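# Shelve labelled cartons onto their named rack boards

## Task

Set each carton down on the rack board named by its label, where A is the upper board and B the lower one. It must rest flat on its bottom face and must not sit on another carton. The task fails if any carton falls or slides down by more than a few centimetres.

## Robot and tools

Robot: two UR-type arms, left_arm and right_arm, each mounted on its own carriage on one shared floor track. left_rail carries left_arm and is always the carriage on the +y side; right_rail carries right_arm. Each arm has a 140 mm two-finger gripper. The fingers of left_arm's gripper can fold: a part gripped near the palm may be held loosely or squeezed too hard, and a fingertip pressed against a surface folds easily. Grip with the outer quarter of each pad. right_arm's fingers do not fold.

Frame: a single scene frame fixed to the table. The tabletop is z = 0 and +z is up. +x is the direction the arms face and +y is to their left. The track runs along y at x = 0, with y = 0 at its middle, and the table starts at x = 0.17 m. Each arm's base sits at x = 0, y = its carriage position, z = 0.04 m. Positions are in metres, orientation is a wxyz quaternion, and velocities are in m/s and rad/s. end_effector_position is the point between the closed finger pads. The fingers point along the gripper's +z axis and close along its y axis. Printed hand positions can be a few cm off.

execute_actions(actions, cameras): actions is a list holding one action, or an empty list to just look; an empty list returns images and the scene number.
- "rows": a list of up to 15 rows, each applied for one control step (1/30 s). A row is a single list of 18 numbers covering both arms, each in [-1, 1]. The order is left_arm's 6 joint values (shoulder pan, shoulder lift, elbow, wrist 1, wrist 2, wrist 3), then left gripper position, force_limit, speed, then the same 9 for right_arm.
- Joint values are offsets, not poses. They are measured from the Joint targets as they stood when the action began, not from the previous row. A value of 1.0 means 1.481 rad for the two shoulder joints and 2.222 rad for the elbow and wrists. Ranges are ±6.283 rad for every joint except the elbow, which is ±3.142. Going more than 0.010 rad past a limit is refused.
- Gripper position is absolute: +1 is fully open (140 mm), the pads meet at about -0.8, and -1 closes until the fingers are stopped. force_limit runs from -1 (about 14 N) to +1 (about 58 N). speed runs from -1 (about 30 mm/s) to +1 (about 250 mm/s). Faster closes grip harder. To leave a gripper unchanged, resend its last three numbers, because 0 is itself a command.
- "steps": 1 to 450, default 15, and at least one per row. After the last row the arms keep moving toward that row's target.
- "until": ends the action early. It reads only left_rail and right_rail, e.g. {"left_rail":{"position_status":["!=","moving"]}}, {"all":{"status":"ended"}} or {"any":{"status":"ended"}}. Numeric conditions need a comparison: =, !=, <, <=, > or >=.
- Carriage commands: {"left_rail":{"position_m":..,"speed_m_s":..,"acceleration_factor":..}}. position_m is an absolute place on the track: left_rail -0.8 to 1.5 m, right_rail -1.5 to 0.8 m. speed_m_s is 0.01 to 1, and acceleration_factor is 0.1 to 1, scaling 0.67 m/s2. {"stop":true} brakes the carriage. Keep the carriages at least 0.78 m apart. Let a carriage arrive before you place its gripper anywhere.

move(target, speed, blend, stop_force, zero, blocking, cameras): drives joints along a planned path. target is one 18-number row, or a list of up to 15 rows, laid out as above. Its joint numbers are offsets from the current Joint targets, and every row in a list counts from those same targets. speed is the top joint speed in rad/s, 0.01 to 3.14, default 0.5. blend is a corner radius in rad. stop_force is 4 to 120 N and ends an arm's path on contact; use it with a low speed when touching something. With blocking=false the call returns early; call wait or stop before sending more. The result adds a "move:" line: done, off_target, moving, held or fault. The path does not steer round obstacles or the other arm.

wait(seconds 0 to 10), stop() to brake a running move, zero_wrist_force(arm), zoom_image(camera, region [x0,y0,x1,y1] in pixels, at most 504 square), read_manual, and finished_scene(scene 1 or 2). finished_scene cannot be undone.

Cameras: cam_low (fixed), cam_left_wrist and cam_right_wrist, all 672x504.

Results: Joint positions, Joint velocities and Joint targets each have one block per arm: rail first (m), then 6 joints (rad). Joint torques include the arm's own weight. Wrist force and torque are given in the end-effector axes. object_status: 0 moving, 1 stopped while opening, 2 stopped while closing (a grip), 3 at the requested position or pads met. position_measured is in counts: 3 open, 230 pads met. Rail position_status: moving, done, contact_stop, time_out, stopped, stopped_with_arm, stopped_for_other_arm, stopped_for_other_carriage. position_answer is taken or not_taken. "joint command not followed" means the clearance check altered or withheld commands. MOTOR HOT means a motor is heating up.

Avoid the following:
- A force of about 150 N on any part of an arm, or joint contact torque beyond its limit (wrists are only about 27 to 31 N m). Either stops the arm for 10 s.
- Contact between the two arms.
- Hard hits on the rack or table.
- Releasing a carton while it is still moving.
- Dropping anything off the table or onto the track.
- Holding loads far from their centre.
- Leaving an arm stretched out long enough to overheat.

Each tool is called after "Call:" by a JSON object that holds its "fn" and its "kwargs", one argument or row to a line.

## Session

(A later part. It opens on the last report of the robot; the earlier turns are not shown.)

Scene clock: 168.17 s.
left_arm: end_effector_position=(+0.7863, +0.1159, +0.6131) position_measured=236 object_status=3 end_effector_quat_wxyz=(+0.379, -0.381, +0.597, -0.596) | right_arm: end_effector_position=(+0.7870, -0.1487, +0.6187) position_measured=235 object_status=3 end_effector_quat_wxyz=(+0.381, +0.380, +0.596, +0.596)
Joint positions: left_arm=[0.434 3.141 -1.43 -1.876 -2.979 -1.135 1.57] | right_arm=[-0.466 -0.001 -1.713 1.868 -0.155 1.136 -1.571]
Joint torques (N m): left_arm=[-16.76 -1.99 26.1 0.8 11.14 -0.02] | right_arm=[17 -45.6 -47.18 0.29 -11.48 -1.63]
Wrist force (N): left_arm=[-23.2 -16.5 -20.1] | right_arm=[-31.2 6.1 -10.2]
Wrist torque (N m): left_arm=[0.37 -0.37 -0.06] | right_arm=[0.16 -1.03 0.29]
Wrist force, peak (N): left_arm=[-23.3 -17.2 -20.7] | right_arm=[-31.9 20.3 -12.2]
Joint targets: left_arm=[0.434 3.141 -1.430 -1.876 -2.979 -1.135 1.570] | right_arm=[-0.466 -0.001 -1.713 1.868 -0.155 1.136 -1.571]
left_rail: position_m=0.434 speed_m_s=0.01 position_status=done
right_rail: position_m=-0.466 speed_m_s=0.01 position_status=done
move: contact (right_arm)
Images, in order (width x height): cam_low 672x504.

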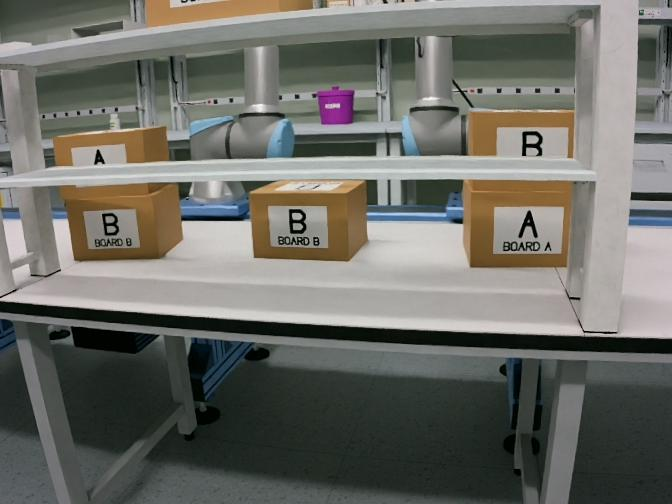

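Call:
{"fn": "execute_actions", "kwargs": {
  "actions": [
    {"left_rail":{"position_m":0.475,"speed_m_s":0.06},"right_rail":{"position_m":-0.505,"speed_m_s":0.06},"steps":150,"until":{"all":{"status":"ended"}}}
  ]
}}

Call:
{"fn": "move", "kwargs": {
  "target": [0,0.385,-0.2334,-0.0228,0,0,-1,0,1,0,-0.3843,0.237,0.0192,0,0,-1,0,1],
  "speed": 0.7,
  "cameras": ["all"]
}}

Scene clock: 176.40 s.
left_arm: end_effector_position=(+0.7863, +0.1569, +0.6130) position_measured=236 object_status=3 end_effector_quat_wxyz=(+0.379, -0.381, +0.597, -0.596) | right_arm: end_effector_position=(+0.7870, -0.1876, +0.6187) position_measured=235 object_status=3 end_effector_quat_wxyz=(+0.381, +0.380, +0.596, +0.596)
Joint positions: left_arm=[0.475 3.141 -1.43 -1.876 -2.979 -1.135 1.57] | right_arm=[-0.505 0 -1.713 1.868 -0.155 1.136 -1.571]
Joint torques (N m): left_arm=[5.46 63.31 62.02 5.55 -1.97 0.23] | right_arm=[-12.42 -28.41 -45.77 -5.29 2.84 -1.55]
Wrist force (N): left_arm=[-1.1 1.7 0.3] | right_arm=[1.4 -0.6 1.6]
Wrist torque (N m): left_arm=[0.00 0.26 0.17] | right_arm=[0.03 -0.53 0.23]
Wrist force, peak (N): left_arm=[-23.8 -17.2 -20.2] | right_arm=[-31.4 6.8 -9.8]
Joint targets: left_arm=[0.475 3.141 -1.430 -1.876 -2.979 -1.135 1.570] | right_arm=[-0.505 -0.001 -1.713 1.868 -0.155 1.136 -1.571]
Tool commands: left_gripper/position=-1.0 left_gripper/force_limit=+0.0 left_gripper/speed=+1.0 right_gripper/position=-1.0 right_gripper/force_limit=+0.0 right_gripper/speed=+1.0
left_rail: position_m=0.475 speed_m_s=0.06 position_status=done
right_rail: position_m=-0.505 speed_m_s=0.06 position_status=done

Scene clock: 177.90 s.
left_arm: end_effector_position=(+0.4767, +0.1570, +0.5003) position_measured=236 object_status=3 end_effector_quat_wxyz=(+0.380, -0.381, +0.596, -0.596) | right_arm: end_effector_position=(+0.4771, -0.1875, +0.5006) position_measured=235 object_status=3 end_effector_quat_wxyz=(+0.381, +0.380, +0.596, +0.596)
Joint positions: left_arm=[0.475 3.141 -0.86 -2.395 -3.03 -1.135 1.57] | right_arm=[-0.505 -0.001 -2.282 2.395 -0.113 1.136 -1.571]
Joint torques (N m): left_arm=[8.78 8.53 42.18 -0.06 -1.71 -0.36] | right_arm=[-9.24 0.03 -34.08 0.75 2.88 -1.66]
Wrist force (N): left_arm=[-0.9 1.3 0.1] | right_arm=[1.5 -0.5 1.3]
Wrist torque (N m): left_arm=[-0.08 0.23 0.17] | right_arm=[0.09 -0.50 0.21]
Wrist force, peak (N): left_arm=[0.3 3.7 -2.7] | right_arm=[-0.1 0.0 4.3]
Joint targets: left_arm=[0.475 3.141 -0.860 -2.395 -3.030 -1.135 1.570] | right_arm=[-0.505 -0.001 -2.282 2.395 -0.113 1.136 -1.571]
left_rail: position_m=0.475 speed_m_s=0.06 position_status=done
right_rail: position_m=-0.505 speed_m_s=0.06 position_status=done
move: done
camera_calibration:
cam_left_wrist: T_world_to_cam=[[-0.0170656, 0.00922194, -0.999812, 0.515867], [0.0908343, 0.995837, 0.00763484, -0.207284], [0.99572, -0.0906869, -0.0178322, -0.268747], [0, 0, 0, 1]] pos_world=[0.295228, 0.177292, 0.51256]
cam_right_wrist: T_world_to_cam=[[-0.00221921, -0.0251366, 0.999682, -0.497073], [0.119322, -0.992549, -0.0246924, -0.228928], [0.992853, 0.119229, 0.00520203, -0.277781], [0, 0, 0, 1]] pos_world=[0.302009, -0.206597, 0.492706]

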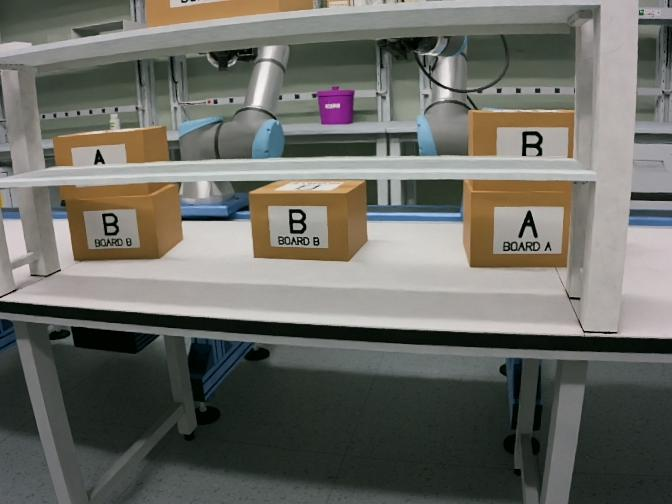

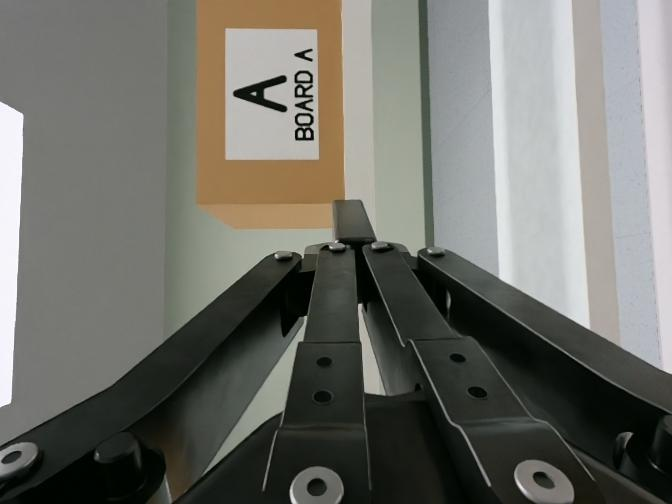

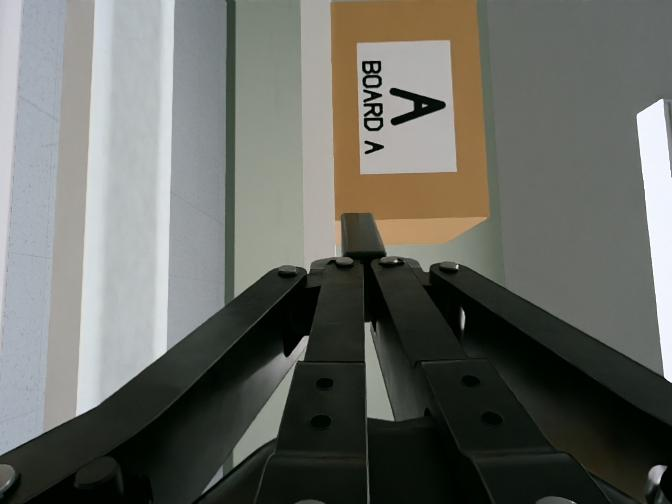

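Call:
{"fn": "move", "kwargs": {
  "target": [
    [0,-0.1417,-0.1391,0.2335,0,0,-1,0,1,0,0.1417,0.1391,-0.2335,0,0,-1,0,1],
    [0,-0.55,-0.2189,0.5855,0,0,-1,0,1,0,0.55,0.2189,-0.5855,0,0,-1,0,1]
  ],
  "speed": 0.6,
  "blend": [0.05,0]
}}

Call:
{"fn": "execute_actions", "kwargs": {
  "actions": [
    {"left_rail":{"position_m":0.445,"speed_m_s":0.03},"right_rail":{"position_m":-0.4755,"speed_m_s":0.03},"steps":150,"until":{"all":{"status":"ended"}}}
  ],
  "cameras": ["cam_left_wrist","cam_right_wrist"]
}}

Scene clock: 188.13 s.
left_arm: end_effector_position=(+0.4612, +0.1570, +0.1453) position_measured=236 object_status=3 end_effector_quat_wxyz=(+0.380, -0.381, +0.596, -0.596) | right_arm: end_effector_position=(+0.4615, -0.1875, +0.1456) position_measured=235 object_status=3 end_effector_quat_wxyz=(+0.380, +0.380, +0.596, +0.596)
Joint positions: left_arm=[0.475 3.141 -1.674 -2.881 -1.729 -1.135 1.57] | right_arm=[-0.505 -0.001 -1.467 2.881 -1.413 1.136 -1.571]
Joint torques (N m): left_arm=[11.36 1.09 0.39 6.68 -1.79 0.03] | right_arm=[-6.95 -7.3 -0.45 -6.83 3.01 -1.52]
Wrist force (N): left_arm=[-0.6 1.9 0.1] | right_arm=[0.6 -0.6 1.7]
Wrist torque (N m): left_arm=[0.05 0.18 0.17] | right_arm=[0.09 -0.34 0.23]
Wrist force, peak (N): left_arm=[-0.6 2.6 -0.1] | right_arm=[1.4 -1.4 2.2]
Joint targets: left_arm=[0.475 3.141 -1.675 -2.881 -1.729 -1.135 1.570] | right_arm=[-0.505 -0.001 -1.467 2.881 -1.414 1.136 -1.571]
left_rail: position_m=0.475 speed_m_s=0.06 position_status=done
right_rail: position_m=-0.505 speed_m_s=0.06 position_status=done
move: done

Scene clock: 189.43 s.
left_arm: end_effector_position=(+0.4611, +0.1271, +0.1453) position_measured=236 object_status=3 end_effector_quat_wxyz=(+0.380, -0.381, +0.596, -0.596) | right_arm: end_effector_position=(+0.4615, -0.1580, +0.1456) position_measured=235 object_status=3 end_effector_quat_wxyz=(+0.380, +0.380, +0.596, +0.596)
Joint positions: left_arm=[0.445 3.141 -1.675 -2.881 -1.729 -1.135 1.57] | right_arm=[-0.476 -0.001 -1.467 2.881 -1.414 1.136 -1.571]
Joint torques (N m): left_arm=[5.1 3.41 6.32 6.11 2.94 0.54] | right_arm=[-7.51 -5.62 0.12 -7.09 3.15 -1.63]
Wrist force (N): left_arm=[-6.6 2.4 -1.4] | right_arm=[1.0 -0.6 1.8]
Wrist torque (N m): left_arm=[-0.04 -0.02 0.19] | right_arm=[0.08 -0.43 0.23]
Wrist force, peak (N): left_arm=[-8.2 2.2 -1.9] | right_arm=[1.7 -0.3 2.0]
Joint targets: left_arm=[0.445 3.141 -1.675 -2.881 -1.729 -1.135 1.570] | right_arm=[-0.476 -0.001 -1.467 2.881 -1.414 1.136 -1.571]
Tool commands: left_gripper/position=-1.0 left_gripper/force_limit=+0.0 left_gripper/speed=+1.0 right_gripper/position=-1.0 right_gripper/force_limit=+0.0 right_gripper/speed=+1.0
left_rail: position_m=0.445 speed_m_s=0.03 position_status=done
right_rail: position_m=-0.476 speed_m_s=0.03 position_status=done
camera_calibration:
cam_left_wrist: T_world_to_cam=[[-0.0171663, 0.00922869, -0.99981, 0.16097], [0.0907358, 0.995846, 0.0076342, -0.173355], [0.995727, -0.0905875, -0.0179324, -0.262256], [0, 0, 0, 1]] pos_world=[0.279628, 0.147392, 0.15756]
cam_right_wrist: T_world_to_cam=[[-0.00212002, -0.0251242, 0.999682, -0.141504], [0.11932, -0.992549, -0.0246918, -0.206564], [0.992854, 0.119229, 0.00510203, -0.264049], [0, 0, 0, 1]] pos_world=[0.286509, -0.177097, 0.137706]
Images, in order (width x height): cam_left_wrist 672x504, cam_right_wrist 672x504.

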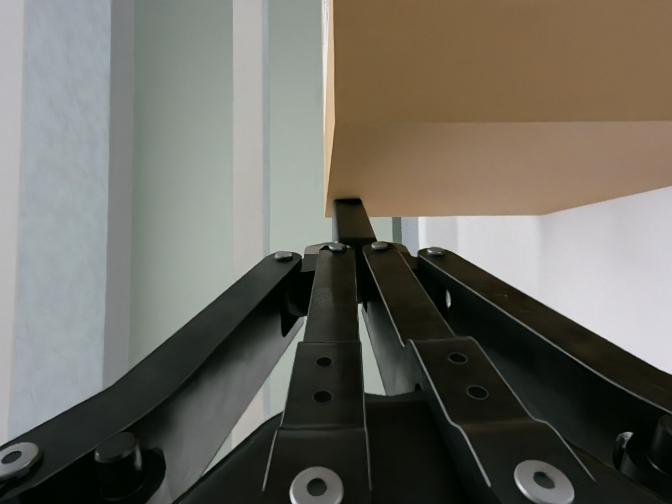

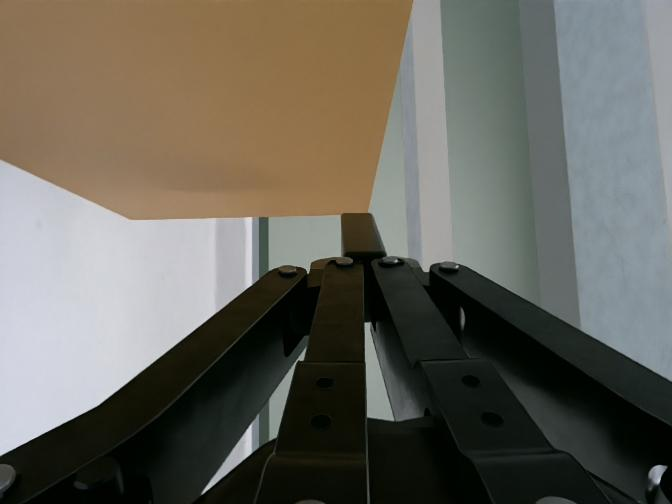

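Call:
{"fn": "execute_actions", "kwargs": {
  "actions": [
    {"left_rail":{"position_m":0.4435,"speed_m_s":0.01},"right_rail":{"position_m":-0.4705,"speed_m_s":0.01},"steps":150,"until":{"all":{"status":"ended"}}}
  ]
}}

Call:
{"fn": "execute_actions", "kwargs": {
  "actions": [
    {"left_rail":{"position_m":0.441,"speed_m_s":0.01},"right_rail":{"position_m":-0.469,"speed_m_s":0.01},"steps":150,"until":{"all":{"status":"ended"}}}
  ],
  "cameras": ["cam_left_wrist","cam_right_wrist"]
}}

Scene clock: 198.90 s.
left_arm: end_effector_position=(+0.4611, +0.1255, +0.1453) position_measured=236 object_status=3 end_effector_quat_wxyz=(+0.380, -0.381, +0.596, -0.596) | right_arm: end_effector_position=(+0.4615, -0.1530, +0.1456) position_measured=235 object_status=3 end_effector_quat_wxyz=(+0.380, +0.380, +0.596, +0.596)
Joint positions: left_arm=[0.443 3.141 -1.675 -2.881 -1.729 -1.135 1.57] | right_arm=[-0.47 -0.001 -1.467 2.881 -1.414 1.136 -1.571]
Joint torques (N m): left_arm=[-16.3 18.5 21.37 3.02 5 0.16] | right_arm=[-5.03 -6.78 -1.1 -6.79 2.93 -1.69]
Wrist force (N): left_arm=[-7.1 2.8 -1.9] | right_arm=[0.7 -0.6 1.7]
Wrist torque (N m): left_arm=[0.02 0.00 0.18] | right_arm=[0.08 -0.37 0.23]
Wrist force, peak (N): left_arm=[-8.8 1.8 -2.3] | right_arm=[1.6 -0.4 1.8]
Joint targets: left_arm=[0.444 3.141 -1.675 -2.881 -1.729 -1.135 1.570] | right_arm=[-0.470 -0.001 -1.467 2.881 -1.414 1.136 -1.571]
Tool commands: left_gripper/position=-1.0 left_gripper/force_limit=+0.0 left_gripper/speed=+1.0 right_gripper/position=-1.0 right_gripper/force_limit=+0.0 right_gripper/speed=+1.0
left_rail: position_m=0.443 position_m_goal=0.444 speed_m_s=0.01 position_status=done
right_rail: position_m=-0.470 speed_m_s=0.01 position_status=done

Scene clock: 199.43 s.
left_arm: end_effector_position=(+0.4611, +0.1230, +0.1453) position_measured=236 object_status=3 end_effector_quat_wxyz=(+0.380, -0.381, +0.596, -0.596) | right_arm: end_effector_position=(+0.4615, -0.1515, +0.1456) position_measured=235 object_status=3 end_effector_quat_wxyz=(+0.380, +0.380, +0.596, +0.596)
Joint positions: left_arm=[0.441 3.141 -1.675 -2.881 -1.729 -1.135 1.57] | right_arm=[-0.469 -0.001 -1.467 2.881 -1.414 1.136 -1.571]
Joint torques (N m): left_arm=[-15.44 23.15 20.94 2.55 4.29 0.36] | right_arm=[-6.93 -7.42 -1.23 -7.06 2.99 -1.63]
Wrist force (N): left_arm=[-7.2 2.2 -1.3] | right_arm=[0.9 -0.7 1.8]
Wrist torque (N m): left_arm=[0.04 -0.02 0.18] | right_arm=[0.06 -0.40 0.23]
Wrist force, peak (N): left_arm=[-8.2 2.5 -2.0] | right_arm=[1.0 -0.7 2.2]
Joint targets: left_arm=[0.441 3.141 -1.675 -2.881 -1.729 -1.135 1.570] | right_arm=[-0.469 -0.001 -1.467 2.881 -1.414 1.136 -1.571]
Tool commands: left_gripper/position=-1.0 left_gripper/force_limit=+0.0 left_gripper/speed=+1.0 right_gripper/position=-1.0 right_gripper/force_limit=+0.0 right_gripper/speed=+1.0
left_rail: position_m=0.441 speed_m_s=0.01 position_status=done
right_rail: position_m=-0.469 speed_m_s=0.01 position_status=done
camera_calibration:
cam_left_wrist: T_world_to_cam=[[-0.0171652, 0.00923022, -0.99981, 0.161007], [0.0908351, 0.995837, 0.00763404, -0.169299], [0.995718, -0.0906868, -0.0179321, -0.262611], [0, 0, 0, 1]] pos_world=[0.279628, 0.143292, 0.15756]
cam_right_wrist: T_world_to_cam=[[-0.00212002, -0.0251242, 0.999682, -0.141341], [0.11932, -0.992549, -0.0246918, -0.200112], [0.992854, 0.119229, 0.00510203, -0.264824], [0, 0, 0, 1]] pos_world=[0.286509, -0.170597, 0.137706]
Images, in order (width x height): cam_left_wrist 672x504, cam_right_wrist 672x504.

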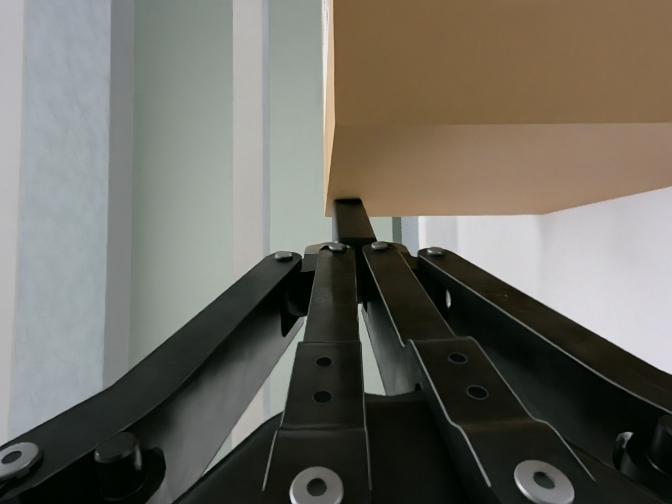

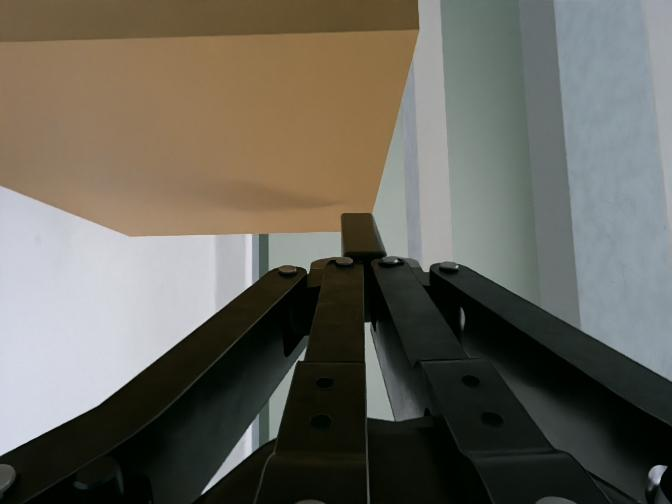

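Call:
{"fn": "execute_actions", "kwargs": {
  "actions": [
    {"right_rail":{"position_m":-0.4625,"speed_m_s":0.01},"left_rail":{"position_m":0.441},"steps":150,"until":{"all":{"status":"ended"}}}
  ]
}}

Call:
{"fn": "execute_actions", "kwargs": {
  "actions": [
    {"right_rail":{"position_m":-0.46,"speed_m_s":0.01},"left_rail":{"position_m":0.44},"steps":150,"until":{"all":{"status":"ended"}}}
  ]
}}

Scene clock: 206.87 s.
left_arm: end_effector_position=(+0.4611, +0.1230, +0.1453) position_measured=236 object_status=3 end_effector_quat_wxyz=(+0.380, -0.381, +0.596, -0.596) | right_arm: end_effector_position=(+0.4615, -0.1450, +0.1456) position_measured=235 object_status=3 end_effector_quat_wxyz=(+0.380, +0.380, +0.596, +0.596)
Joint positions: left_arm=[0.441 3.141 -1.675 -2.881 -1.729 -1.135 1.57] | right_arm=[-0.463 -0.001 -1.467 2.881 -1.414 1.136 -1.571]
Joint torques (N m): left_arm=[-16.04 40.93 21.2 1.34 1.32 0.01] | right_arm=[-2.55 -7.71 -4.46 -6.81 -2.12 -1.71]
Wrist force (N): left_arm=[-9.4 1.5 -5.6] | right_arm=[-11.4 1.1 -6.3]
Wrist torque (N m): left_arm=[-0.01 -0.09 0.19] | right_arm=[0.06 -0.70 0.24]
Wrist force, peak (N): left_arm=[-9.4 1.5 -5.6] | right_arm=[-11.7 1.0 -7.9]
Joint targets: left_arm=[0.441 3.141 -1.675 -2.881 -1.729 -1.135 1.570] | right_arm=[-0.462 -0.001 -1.467 2.881 -1.414 1.136 -1.571]
Tool commands: left_gripper/position=-1.0 left_gripper/force_limit=+0.0 left_gripper/speed=+1.0 right_gripper/position=-1.0 right_gripper/force_limit=+0.0 right_gripper/speed=+1.0
left_rail: position_m=0.441 speed_m_s=0.01 position_status=done
right_rail: position_m=-0.463 position_m_goal=-0.462 speed_m_s=0.01 position_status=done

Scene clock: 207.40 s.
left_arm: end_effector_position=(+0.4612, +0.1221, +0.1453) position_measured=236 object_status=3 end_effector_quat_wxyz=(+0.380, -0.381, +0.596, -0.596) | right_arm: end_effector_position=(+0.4616, -0.1426, +0.1456) position_measured=235 object_status=3 end_effector_quat_wxyz=(+0.381, +0.380, +0.596, +0.596)
Joint positions: left_arm=[0.44 3.141 -1.675 -2.881 -1.729 -1.135 1.57] | right_arm=[-0.46 -0.001 -1.467 2.881 -1.414 1.136 -1.571]
Joint torques (N m): left_arm=[-18.86 39.01 21.24 1.24 8.61 0.45] | right_arm=[10.54 -7.6 -8.11 -6.56 -9.13 -1.55]
Wrist force (N): left_arm=[-33.7 -0.4 -20.1] | right_arm=[-39.6 0.8 -18.1]
Wrist torque (N m): left_arm=[0.05 -0.77 0.16] | right_arm=[0.10 -1.28 0.24]
Wrist force, peak (N): left_arm=[-33.7 -0.4 -20.1] | right_arm=[-39.8 0.8 -17.8]
Joint targets: left_arm=[0.440 3.141 -1.675 -2.881 -1.729 -1.135 1.570] | right_arm=[-0.460 -0.001 -1.467 2.881 -1.414 1.136 -1.571]
Tool commands: left_gripper/position=-1.0 left_gripper/force_limit=+0.0 left_gripper/speed=+1.0 right_gripper/position=-1.0 right_gripper/force_limit=+0.0 right_gripper/speed=+1.0
left_rail: position_m=0.440 speed_m_s=0.01 position_status=done
right_rail: position_m=-0.460 speed_m_s=0.01 position_status=done

Call:
{"fn": "move", "kwargs": {
  "target": [
    [0,0.405,0.0608,-0.3307,0,0,-1,0,1,0,-0.405,-0.0608,0.3307,0,0,-1,0,1],
    [0,0.5449,0.1473,-0.5105,0,0,-1,0,1,0,-0.5449,-0.1473,0.5105,0,0,-1,0,1]
  ],
  "speed": 0.22,
  "blend": [0.05,0],
  "cameras": ["all"]
}}

Scene clock: 221.60 s.
left_arm: end_effector_position=(+0.4616, +0.1220, +0.4099) position_measured=236 object_status=3 end_effector_quat_wxyz=(+0.380, -0.381, +0.596, -0.596) | right_arm: end_effector_position=(+0.4620, -0.1425, +0.4102) position_measured=235 object_status=3 end_effector_quat_wxyz=(+0.381, +0.380, +0.596, +0.596)
Joint positions: left_arm=[0.44 3.141 -0.867 -2.554 -2.863 -1.135 1.57] | right_arm=[-0.46 -0.001 -2.274 2.554 -0.279 1.136 -1.571]
Joint torques (N m): left_arm=[-17 14.22 70.17 1.54 18.25 0.38] | right_arm=[8.74 -1.04 -54.79 -1.01 -5.59 -1.58]
Wrist force (N): left_arm=[-38.0 9.3 -16.6] | right_arm=[-36.3 -6.9 -14.4]
Wrist torque (N m): left_arm=[-0.19 -0.99 0.34] | right_arm=[0.20 -1.35 0.09]
Wrist force, peak (N): left_arm=[-38.0 10.2 -16.8] | right_arm=[-40.6 0.8 -18.7]
Joint targets: left_arm=[0.440 3.141 -0.867 -2.554 -2.863 -1.135 1.570] | right_arm=[-0.460 -0.001 -2.274 2.554 -0.279 1.136 -1.571]
left_rail: position_m=0.440 speed_m_s=0.01 position_status=done
right_rail: position_m=-0.460 speed_m_s=0.01 position_status=done
move: done
camera_calibration:
cam_left_wrist: T_world_to_cam=[[-0.0170656, 0.00922194, -0.999812, 0.425547], [0.0908343, 0.995837, 0.00763484, -0.170359], [0.99572, -0.0906869, -0.0178322, -0.258398], [0, 0, 0, 1]] pos_world=[0.280028, 0.142292, 0.42216]
cam_right_wrist: T_world_to_cam=[[-0.00221921, -0.0251366, 0.999682, -0.405604], [0.119322, -0.992549, -0.0246924, -0.184694], [0.992853, 0.119229, 0.00520203, -0.267684], [0, 0, 0, 1]] pos_world=[0.286909, -0.161597, 0.402306]

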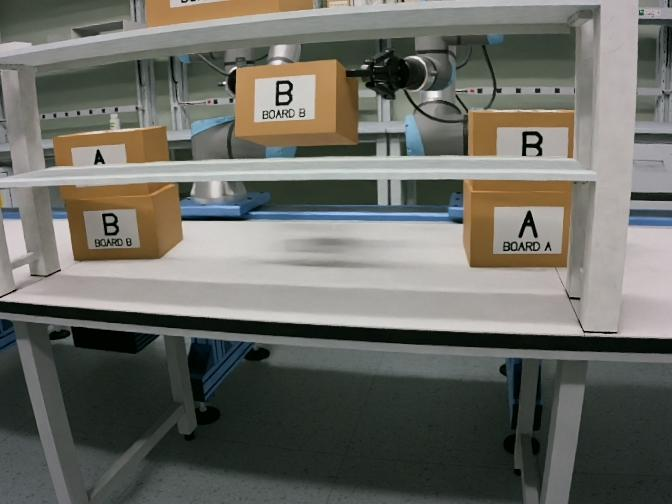

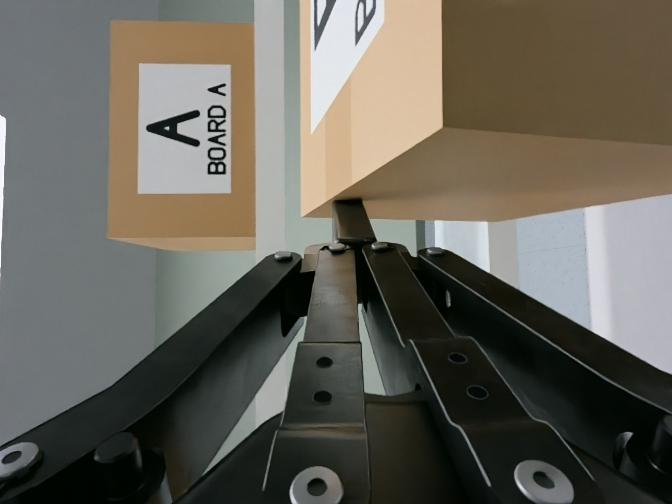

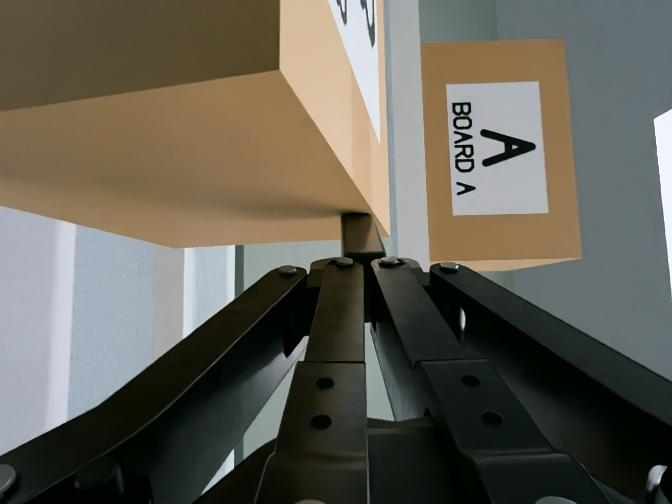

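Call:
{"fn": "move", "kwargs": {
  "target": [
    [0,-0.1399,-0.0865,0.1798,0,0,-1,0,1,0,0.1399,0.0865,-0.1798,0,0,-1,0,1],
    [0,-0.5443,-0.1473,0.5098,0,0,-1,0,1,0,0.5443,0.1473,-0.5098,0,0,-1,0,1]
  ],
  "speed": 0.22,
  "blend": [0.05,0],
  "stop_force": 40
}}

Call:
{"fn": "execute_actions", "kwargs": {
  "actions": [
    {"left_rail":{"position_m":0.452,"speed_m_s":0.04},"right_rail":{"position_m":-0.472,"speed_m_s":0.04},"steps":150,"until":{"all":{"status":"ended"}}}
  ],
  "cameras": ["cam_left_wrist","cam_right_wrist"]
}}

Scene clock: 234.83 s.
left_arm: end_effector_position=(+0.4610, +0.1220, +0.1452) position_measured=236 object_status=3 end_effector_quat_wxyz=(+0.379, -0.381, +0.597, -0.596) | right_arm: end_effector_position=(+0.4614, -0.1425, +0.1455) position_measured=235 object_status=3 end_effector_quat_wxyz=(+0.380, +0.381, +0.596, +0.596)
Joint positions: left_arm=[0.44 3.141 -1.674 -2.881 -1.73 -1.135 1.57] | right_arm=[-0.46 -0.001 -1.468 2.881 -1.412 1.136 -1.571]
Joint torques (N m): left_arm=[-15.91 -1.33 -4.96 3.92 17.69 -0.13] | right_arm=[7.84 -2.32 3.82 -4.88 -5.59 -1.7]
Wrist force (N): left_arm=[-38.2 -2.6 -11.5] | right_arm=[-37.8 3.1 -10.0]
Wrist torque (N m): left_arm=[0.03 -1.08 0.09] | right_arm=[0.18 -1.31 0.30]
Wrist force, peak (N): left_arm=[-38.2 9.3 -16.8] | right_arm=[-36.7 -7.9 -14.6]
Joint targets: left_arm=[0.440 3.141 -1.674 -2.881 -1.730 -1.135 1.570] | right_arm=[-0.460 -0.001 -1.468 2.881 -1.412 1.136 -1.571]
left_rail: position_m=0.440 speed_m_s=0.01 position_status=done
right_rail: position_m=-0.460 speed_m_s=0.01 position_status=done
move: done

Scene clock: 235.47 s.
left_arm: end_effector_position=(+0.4609, +0.1340, +0.1451) position_measured=236 object_status=3 end_effector_quat_wxyz=(+0.379, -0.381, +0.597, -0.596) | right_arm: end_effector_position=(+0.4613, -0.1544, +0.1455) position_measured=235 object_status=3 end_effector_quat_wxyz=(+0.380, +0.381, +0.596, +0.596)
Joint positions: left_arm=[0.452 3.141 -1.674 -2.881 -1.73 -1.135 1.57] | right_arm=[-0.472 -0.001 -1.468 2.881 -1.412 1.135 -1.571]
Joint torques (N m): left_arm=[-13.16 4.44 13.53 3.87 -1.57 0.3] | right_arm=[7.71 -7.4 -11.91 -4.47 3 -1.89]
Wrist force (N): left_arm=[-0.7 1.8 0.2] | right_arm=[-2.3 -0.2 1.8]
Wrist torque (N m): left_arm=[0.02 0.20 0.18] | right_arm=[0.17 0.31 0.23]
Wrist force, peak (N): left_arm=[-38.4 -3.5 -11.3] | right_arm=[-37.7 3.6 -9.8]
Joint targets: left_arm=[0.452 3.141 -1.674 -2.881 -1.730 -1.135 1.570] | right_arm=[-0.472 -0.001 -1.468 2.881 -1.412 1.136 -1.571]
Tool commands: left_gripper/position=-1.0 left_gripper/force_limit=+0.0 left_gripper/speed=+1.0 right_gripper/position=-1.0 right_gripper/force_limit=+0.0 right_gripper/speed=+1.0
left_rail: position_m=0.452 speed_m_s=0.04 position_status=done
right_rail: position_m=-0.472 speed_m_s=0.04 position_status=done
camera_calibration:
cam_left_wrist: T_world_to_cam=[[-0.0179703, 0.00919682, -0.999796, 0.161129], [0.0908386, 0.995837, 0.00752768, -0.180219], [0.995703, -0.0906848, -0.0187309, -0.261285], [0, 0, 0, 1]] pos_world=[0.279429, 0.154292, 0.157559]
cam_right_wrist: T_world_to_cam=[[-0.00131167, -0.0251238, 0.999683, -0.141742], [0.119398, -0.992537, -0.0247875, -0.202971], [0.992846, 0.119327, 0.0043016, -0.264151], [0, 0, 0, 1]] pos_world=[0.28631, -0.173497, 0.137802]
Images, in order (width x height): cam_left_wrist 672x504, cam_right_wrist 672x504.

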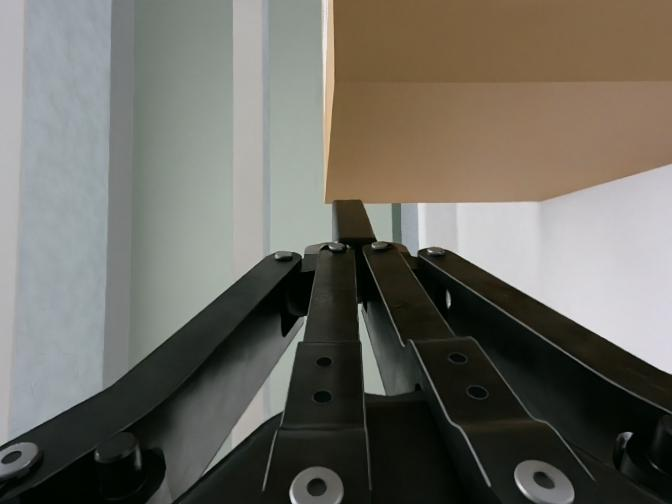

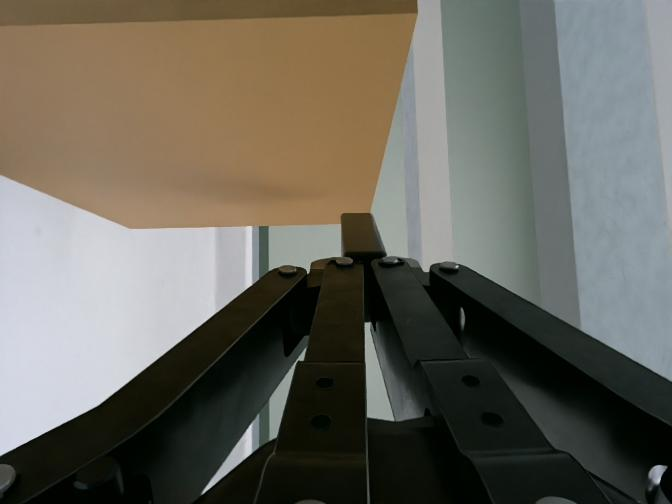

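Call:
{"fn": "move", "kwargs": {
  "target": [0,0.0122,-0.0137,0.006,0,0,-1,0,1,0,-0.0122,0.0137,-0.006,0,0,-1,0,1],
  "speed": 0.1
}}

Call:
{"fn": "execute_actions", "kwargs": {
  "actions": [
    {"left_rail":{"position_m":0.4395,"speed_m_s":0.015},"right_rail":{"position_m":-0.4595,"speed_m_s":0.015},"steps":150,"until":{"all":{"status":"ended"}}}
  ]
}}

Call:
{"fn": "move", "kwargs": {
  "target": [
    [0,0.405,0.0608,-0.3307,0,0,-1,0,1,0,-0.405,-0.0608,0.3307,0,0,-1,0,1],
    [0,0.5449,0.1473,-0.5105,0,0,-1,0,1,0,-0.5449,-0.1473,0.5105,0,0,-1,0,1]
  ],
  "speed": 0.22,
  "blend": [0.05,0],
  "cameras": ["all"]
}}

Scene clock: 242.07 s.
left_arm: end_effector_position=(+0.4432, +0.1340, +0.1455) position_measured=236 object_status=3 end_effector_quat_wxyz=(+0.380, -0.381, +0.596, -0.596) | right_arm: end_effector_position=(+0.4436, -0.1545, +0.1458) position_measured=235 object_status=3 end_effector_quat_wxyz=(+0.381, +0.380, +0.596, +0.596)
Joint positions: left_arm=[0.452 3.141 -1.656 -2.911 -1.717 -1.135 1.57] | right_arm=[-0.472 -0.001 -1.486 2.911 -1.425 1.136 -1.571]
Joint torques (N m): left_arm=[1.25 37.32 -0.42 6.49 -1.67 -0.17] | right_arm=[8.72 -30.09 1.13 -7.02 2.83 -1.86]
Wrist force (N): left_arm=[-0.8 1.7 0.6] | right_arm=[-2.2 -0.3 1.9]
Wrist torque (N m): left_arm=[0.01 0.21 0.17] | right_arm=[0.13 0.29 0.22]
Wrist force, peak (N): left_arm=[-1.2 1.8 0.8] | right_arm=[-2.6 0.1 3.1]
Joint targets: left_arm=[0.452 3.141 -1.656 -2.912 -1.717 -1.135 1.570] | right_arm=[-0.472 -0.001 -1.486 2.912 -1.425 1.136 -1.571]
left_rail: position_m=0.452 speed_m_s=0.04 position_status=done
right_rail: position_m=-0.472 speed_m_s=0.04 position_status=done
move: done

Scene clock: 243.20 s.
left_arm: end_effector_position=(+0.4432, +0.1217, +0.1455) position_measured=236 object_status=3 end_effector_quat_wxyz=(+0.380, -0.381, +0.596, -0.596) | right_arm: end_effector_position=(+0.4435, -0.1421, +0.1458) position_measured=235 object_status=3 end_effector_quat_wxyz=(+0.381, +0.380, +0.596, +0.596)
Joint positions: left_arm=[0.44 3.141 -1.656 -2.912 -1.717 -1.136 1.57] | right_arm=[-0.46 -0.001 -1.486 2.912 -1.425 1.136 -1.571]
Joint torques (N m): left_arm=[-14.65 38.5 4.72 5.86 16.67 0.3] | right_arm=[9.32 -29.03 -4.7 -6.42 -15.02 -1.72]
Wrist force (N): left_arm=[-44.6 -1.3 -25.1] | right_arm=[-45.7 2.1 -21.7]
Wrist torque (N m): left_arm=[0.10 -1.12 0.15] | right_arm=[0.05 -0.70 0.24]
Wrist force, peak (N): left_arm=[-44.6 -1.3 -25.1] | right_arm=[-45.7 2.1 -21.7]
Joint targets: left_arm=[0.440 3.141 -1.656 -2.912 -1.717 -1.135 1.570] | right_arm=[-0.460 -0.001 -1.486 2.912 -1.425 1.136 -1.571]
Tool commands: left_gripper/position=-1.0 left_gripper/force_limit=+0.0 left_gripper/speed=+1.0 right_gripper/position=-1.0 right_gripper/force_limit=+0.0 right_gripper/speed=+1.0
left_rail: position_m=0.440 speed_m_s=0.01 position_status=done
right_rail: position_m=-0.460 speed_m_s=0.01 position_status=done

Scene clock: 248.87 s.
left_arm: end_effector_position=(+0.4510, +0.1215, +0.3961) position_measured=236 object_status=3 end_effector_quat_wxyz=(+0.380, -0.380, +0.596, -0.596) | right_arm: end_effector_position=(+0.4514, -0.1420, +0.3964) position_measured=235 object_status=3 end_effector_quat_wxyz=(+0.381, +0.380, +0.596, +0.596)
Joint positions: left_arm=[0.439 3.141 -0.848 -2.584 -2.851 -1.135 1.57] | right_arm=[-0.459 -0.001 -2.293 2.584 -0.291 1.136 -1.571]
Joint torques (N m): left_arm=[-38.48 10.82 69.87 1.61 22.28 0.04] | right_arm=[8.44 -2.46 -55.63 -1.36 -23.83 -1.71]
Wrist force (N): left_arm=[-45.3 9.8 -20.3] | right_arm=[-47.2 -7.1 -17.5]
Wrist torque (N m): left_arm=[-0.20 -1.23 0.30] | right_arm=[0.38 -0.82 0.13]
Wrist force, peak (N): left_arm=[-44.5 -1.1 -25.2] | right_arm=[-47.6 -7.2 -17.6]
Joint targets: left_arm=[0.440 3.141 -0.848 -2.584 -2.851 -1.135 1.570] | right_arm=[-0.460 -0.001 -2.293 2.584 -0.291 1.136 -1.571]
left_rail: position_m=0.439 position_m_goal=0.440 speed_m_s=0.01 position_status=done
right_rail: position_m=-0.459 position_m_goal=-0.460 speed_m_s=0.01 position_status=done
move: done
camera_calibration:
cam_left_wrist: T_world_to_cam=[[-0.0167667, 0.00919711, -0.999817, 0.411399], [0.090832, 0.995837, 0.00763726, -0.168793], [0.995725, -0.0906873, -0.0175323, -0.24826], [0, 0, 0, 1]] pos_world=[0.269428, 0.141792, 0.40826]
cam_right_wrist: T_world_to_cam=[[-0.00252921, -0.0250747, 0.999682, -0.391723], [0.11933, -0.99255, -0.0245939, -0.183215], [0.992851, 0.11923, 0.00550254, -0.257275], [0, 0, 0, 1]] pos_world=[0.276308, -0.160997, 0.388508]

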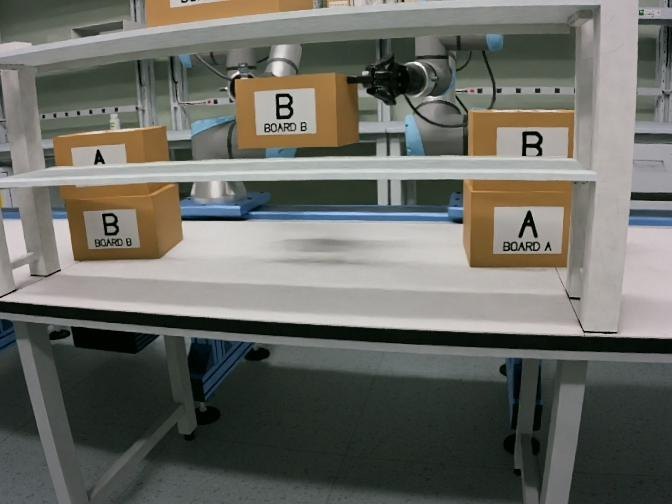

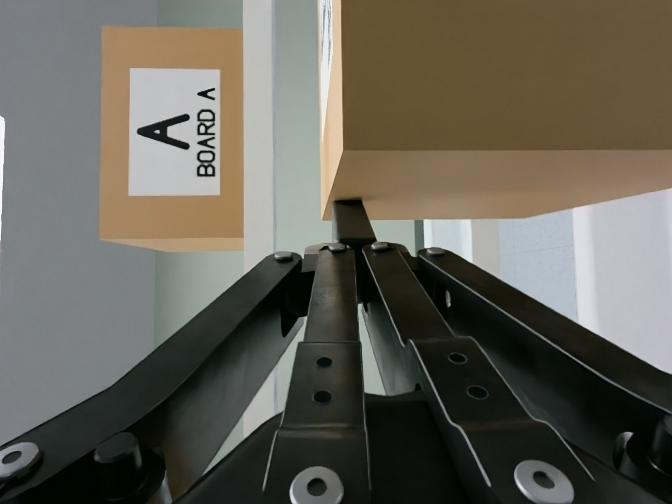

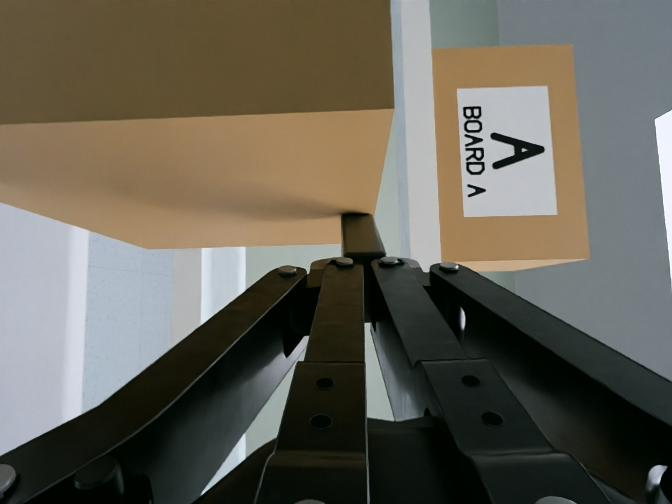

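Call:
{"fn": "move", "kwargs": {
  "target": [
    [0,-0.0386,0.019,0.0067,0,0,-1,0,1,0,0.0386,-0.019,-0.0067,0,0,-1,0,1],
    [0,-0.2571,0.0833,0.088,0,0,-1,0,1,0,0.2571,-0.0833,-0.088,0,0,-1,0,1],
    [0,-0.3834,0.1419,0.1136,0,0,-1,0,1,0,0.3834,-0.1419,-0.1136,0,0,-1,0,1],
    [0,-0.4724,0.1901,0.1248,0,0,-1,0,1,0,0.4724,-0.1901,-0.1248,0,0,-1,0,1]
  ],
  "speed": 0.12,
  "blend": [0.02,0.03,0.03,0],
  "stop_force": 20,
  "cameras": ["cam_low"]
}}

Scene clock: 264.77 s.
left_arm: end_effector_position=(+0.7763, +0.1214, +0.4054) position_measured=236 object_status=3 end_effector_quat_wxyz=(+0.380, -0.381, +0.596, -0.596) | right_arm: end_effector_position=(+0.7767, -0.1422, +0.4057) position_measured=235 object_status=3 end_effector_quat_wxyz=(+0.381, +0.380, +0.596, +0.596)
Joint positions: left_arm=[0.44 3.141 -1.548 -2.162 -2.574 -1.135 1.57] | right_arm=[-0.459 -0.001 -1.594 2.162 -0.568 1.136 -1.571]
Joint torques (N m): left_arm=[-34.07 27.93 61.66 9.74 18.71 0.02] | right_arm=[17.48 -32.28 -50.75 -10.12 -19.26 -1.74]
Wrist force (N): left_arm=[-36.5 9.6 -15.8] | right_arm=[-38.2 -7.1 -13.5]
Wrist torque (N m): left_arm=[-0.19 -0.91 0.31] | right_arm=[0.36 -0.64 0.12]
Wrist force, peak (N): left_arm=[-45.6 10.3 -20.7] | right_arm=[-47.6 -7.1 -17.9]
Joint targets: left_arm=[0.440 3.141 -1.548 -2.162 -2.574 -1.135 1.570] | right_arm=[-0.460 -0.001 -1.594 2.162 -0.568 1.136 -1.571]
left_rail: position_m=0.440 speed_m_s=0.01 position_status=done
right_rail: position_m=-0.459 position_m_goal=-0.460 speed_m_s=0.01 position_status=done
move: done
Images, in order (width x height): cam_low 672x504.

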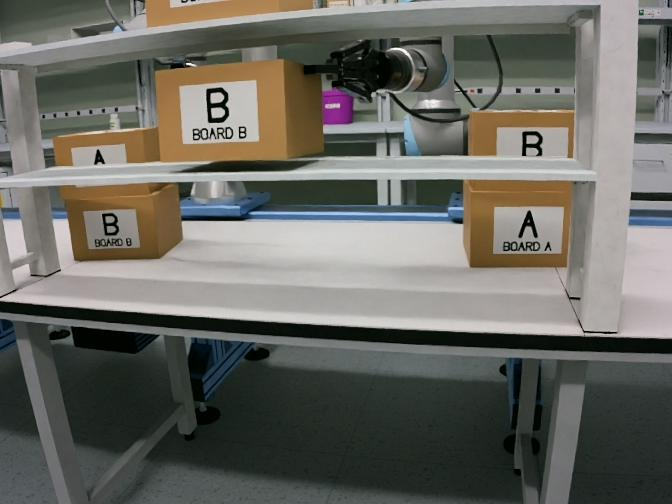

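Call:
{"fn": "move", "kwargs": {
  "target": [0,-0.0205,-0.0131,0.0274,0,0,-1,0,1,0,0.0205,0.0131,-0.0274,0,0,-1,0,1],
  "speed": 0.04,
  "stop_force": 12
}}

Call:
{"fn": "execute_actions", "kwargs": {
  "actions": [
    {"left_rail":{"position_m":0.46,"speed_m_s":0.05},"right_rail":{"position_m":-0.48,"speed_m_s":0.05},"steps":150,"until":{"all":{"status":"ended"}}}
  ],
  "cameras": ["all"]
}}

Scene clock: 275.63 s.
left_arm: end_effector_position=(+0.7763, +0.1214, +0.3885) position_measured=236 object_status=3 end_effector_quat_wxyz=(+0.380, -0.380, +0.596, -0.596) | right_arm: end_effector_position=(+0.7767, -0.1422, +0.3881) position_measured=235 object_status=3 end_effector_quat_wxyz=(+0.381, +0.380, +0.596, +0.596)
Joint positions: left_arm=[0.44 3.141 -1.567 -2.18 -2.537 -1.135 1.57] | right_arm=[-0.46 -0.001 -1.574 2.181 -0.608 1.136 -1.571]
Joint torques (N m): left_arm=[-30.43 64.74 54.01 0.18 14.56 -0.08] | right_arm=[30.55 -51.73 -42.82 1.02 -14.18 -1.89]
Wrist force (N): left_arm=[-38.0 1.2 -13.2] | right_arm=[-38.8 2.6 -13.2]
Wrist torque (N m): left_arm=[-0.11 -0.99 0.18] | right_arm=[0.18 -0.69 0.27]
Wrist force, peak (N): left_arm=[-35.0 -9.4 -21.0] | right_arm=[-39.7 11.8 -20.7]
Joint targets: left_arm=[0.440 3.141 -1.567 -2.180 -2.537 -1.135 1.570] | right_arm=[-0.460 -0.001 -1.574 2.181 -0.608 1.136 -1.571]
left_rail: position_m=0.440 speed_m_s=0.01 position_status=done
right_rail: position_m=-0.460 speed_m_s=0.01 position_status=done
move: contact (left_arm, right_arm); left_arm: the wrist 1 is farthest, 0.023 rad from its target; right_arm: the wrist 1 is farthest, 0.021 rad from its target

Scene clock: 276.40 s.
left_arm: end_effector_position=(+0.7763, +0.1418, +0.3885) position_measured=236 object_status=3 end_effector_quat_wxyz=(+0.380, -0.380, +0.596, -0.596) | right_arm: end_effector_position=(+0.7767, -0.1626, +0.3881) position_measured=235 object_status=3 end_effector_quat_wxyz=(+0.381, +0.380, +0.596, +0.596)
Joint positions: left_arm=[0.46 3.141 -1.567 -2.18 -2.537 -1.135 1.57] | right_arm=[-0.48 0 -1.574 2.181 -0.608 1.136 -1.571]
Joint torques (N m): left_arm=[8.89 63.77 53.28 1.21 -1.52 0.21] | right_arm=[-13.51 -51.18 -38.74 -0.76 2.85 -1.99]
Wrist force (N): left_arm=[-1.1 1.3 -0.2] | right_arm=[0.6 1.2 -2.7]
Wrist torque (N m): left_arm=[-0.08 0.26 0.18] | right_arm=[0.48 -0.35 0.24]
Wrist force, peak (N): left_arm=[-37.6 2.1 -13.3] | right_arm=[-38.9 1.9 -13.7]
Joint targets: left_arm=[0.460 3.141 -1.567 -2.180 -2.537 -1.135 1.570] | right_arm=[-0.480 -0.001 -1.574 2.181 -0.608 1.136 -1.571]
Tool commands: left_gripper/position=-1.0 left_gripper/force_limit=+0.0 left_gripper/speed=+1.0 right_gripper/position=-1.0 right_gripper/force_limit=+0.0 right_gripper/speed=+1.0
left_rail: position_m=0.460 speed_m_s=0.05 position_status=done
right_rail: position_m=-0.480 speed_m_s=0.05 position_status=done
camera_calibration:
cam_left_wrist: T_world_to_cam=[[-0.0157588, 0.00921518, -0.999833, 0.408374], [0.0909177, 0.995828, 0.00774527, -0.218698], [0.995734, -0.0907805, -0.0165309, -0.570944], [0, 0, 0, 1]] pos_world=[0.594827, 0.162192, 0.400562]
cam_right_wrist: T_world_to_cam=[[-0.0036304, -0.025112, 0.999678, -0.38227], [0.119456, -0.992537, -0.0244988, -0.242909], [0.992833, 0.119329, 0.00660309, -0.578222], [0, 0, 0, 1]] pos_world=[0.601707, -0.181697, 0.380014]

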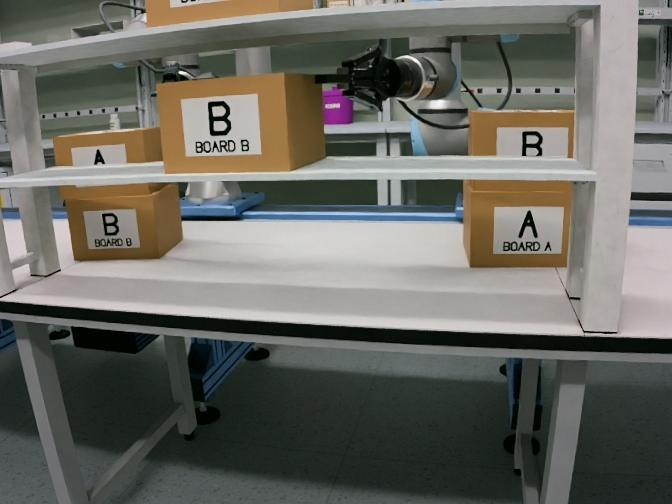

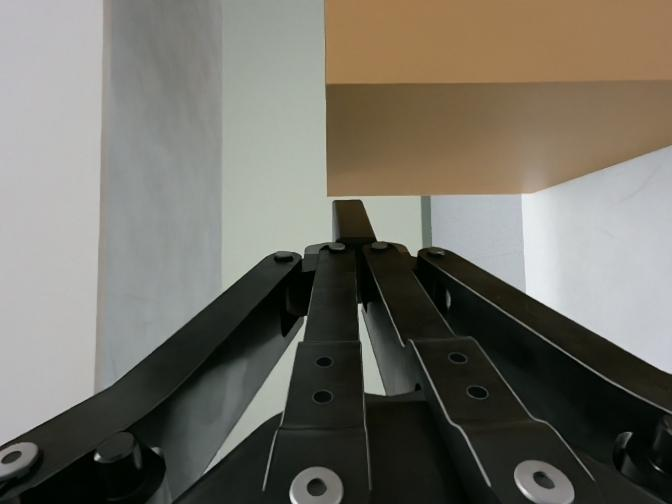

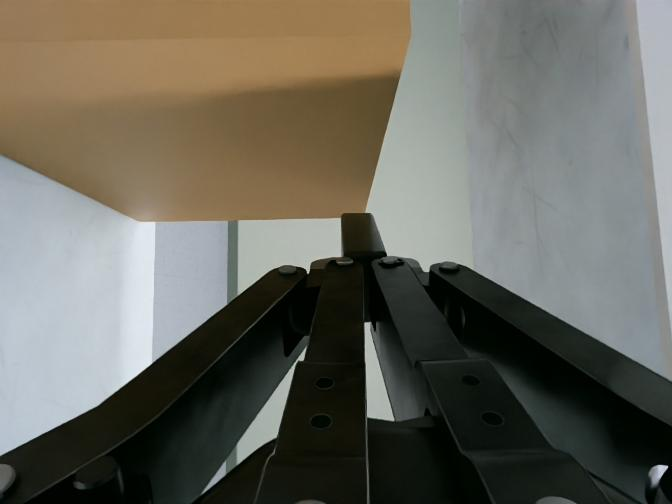

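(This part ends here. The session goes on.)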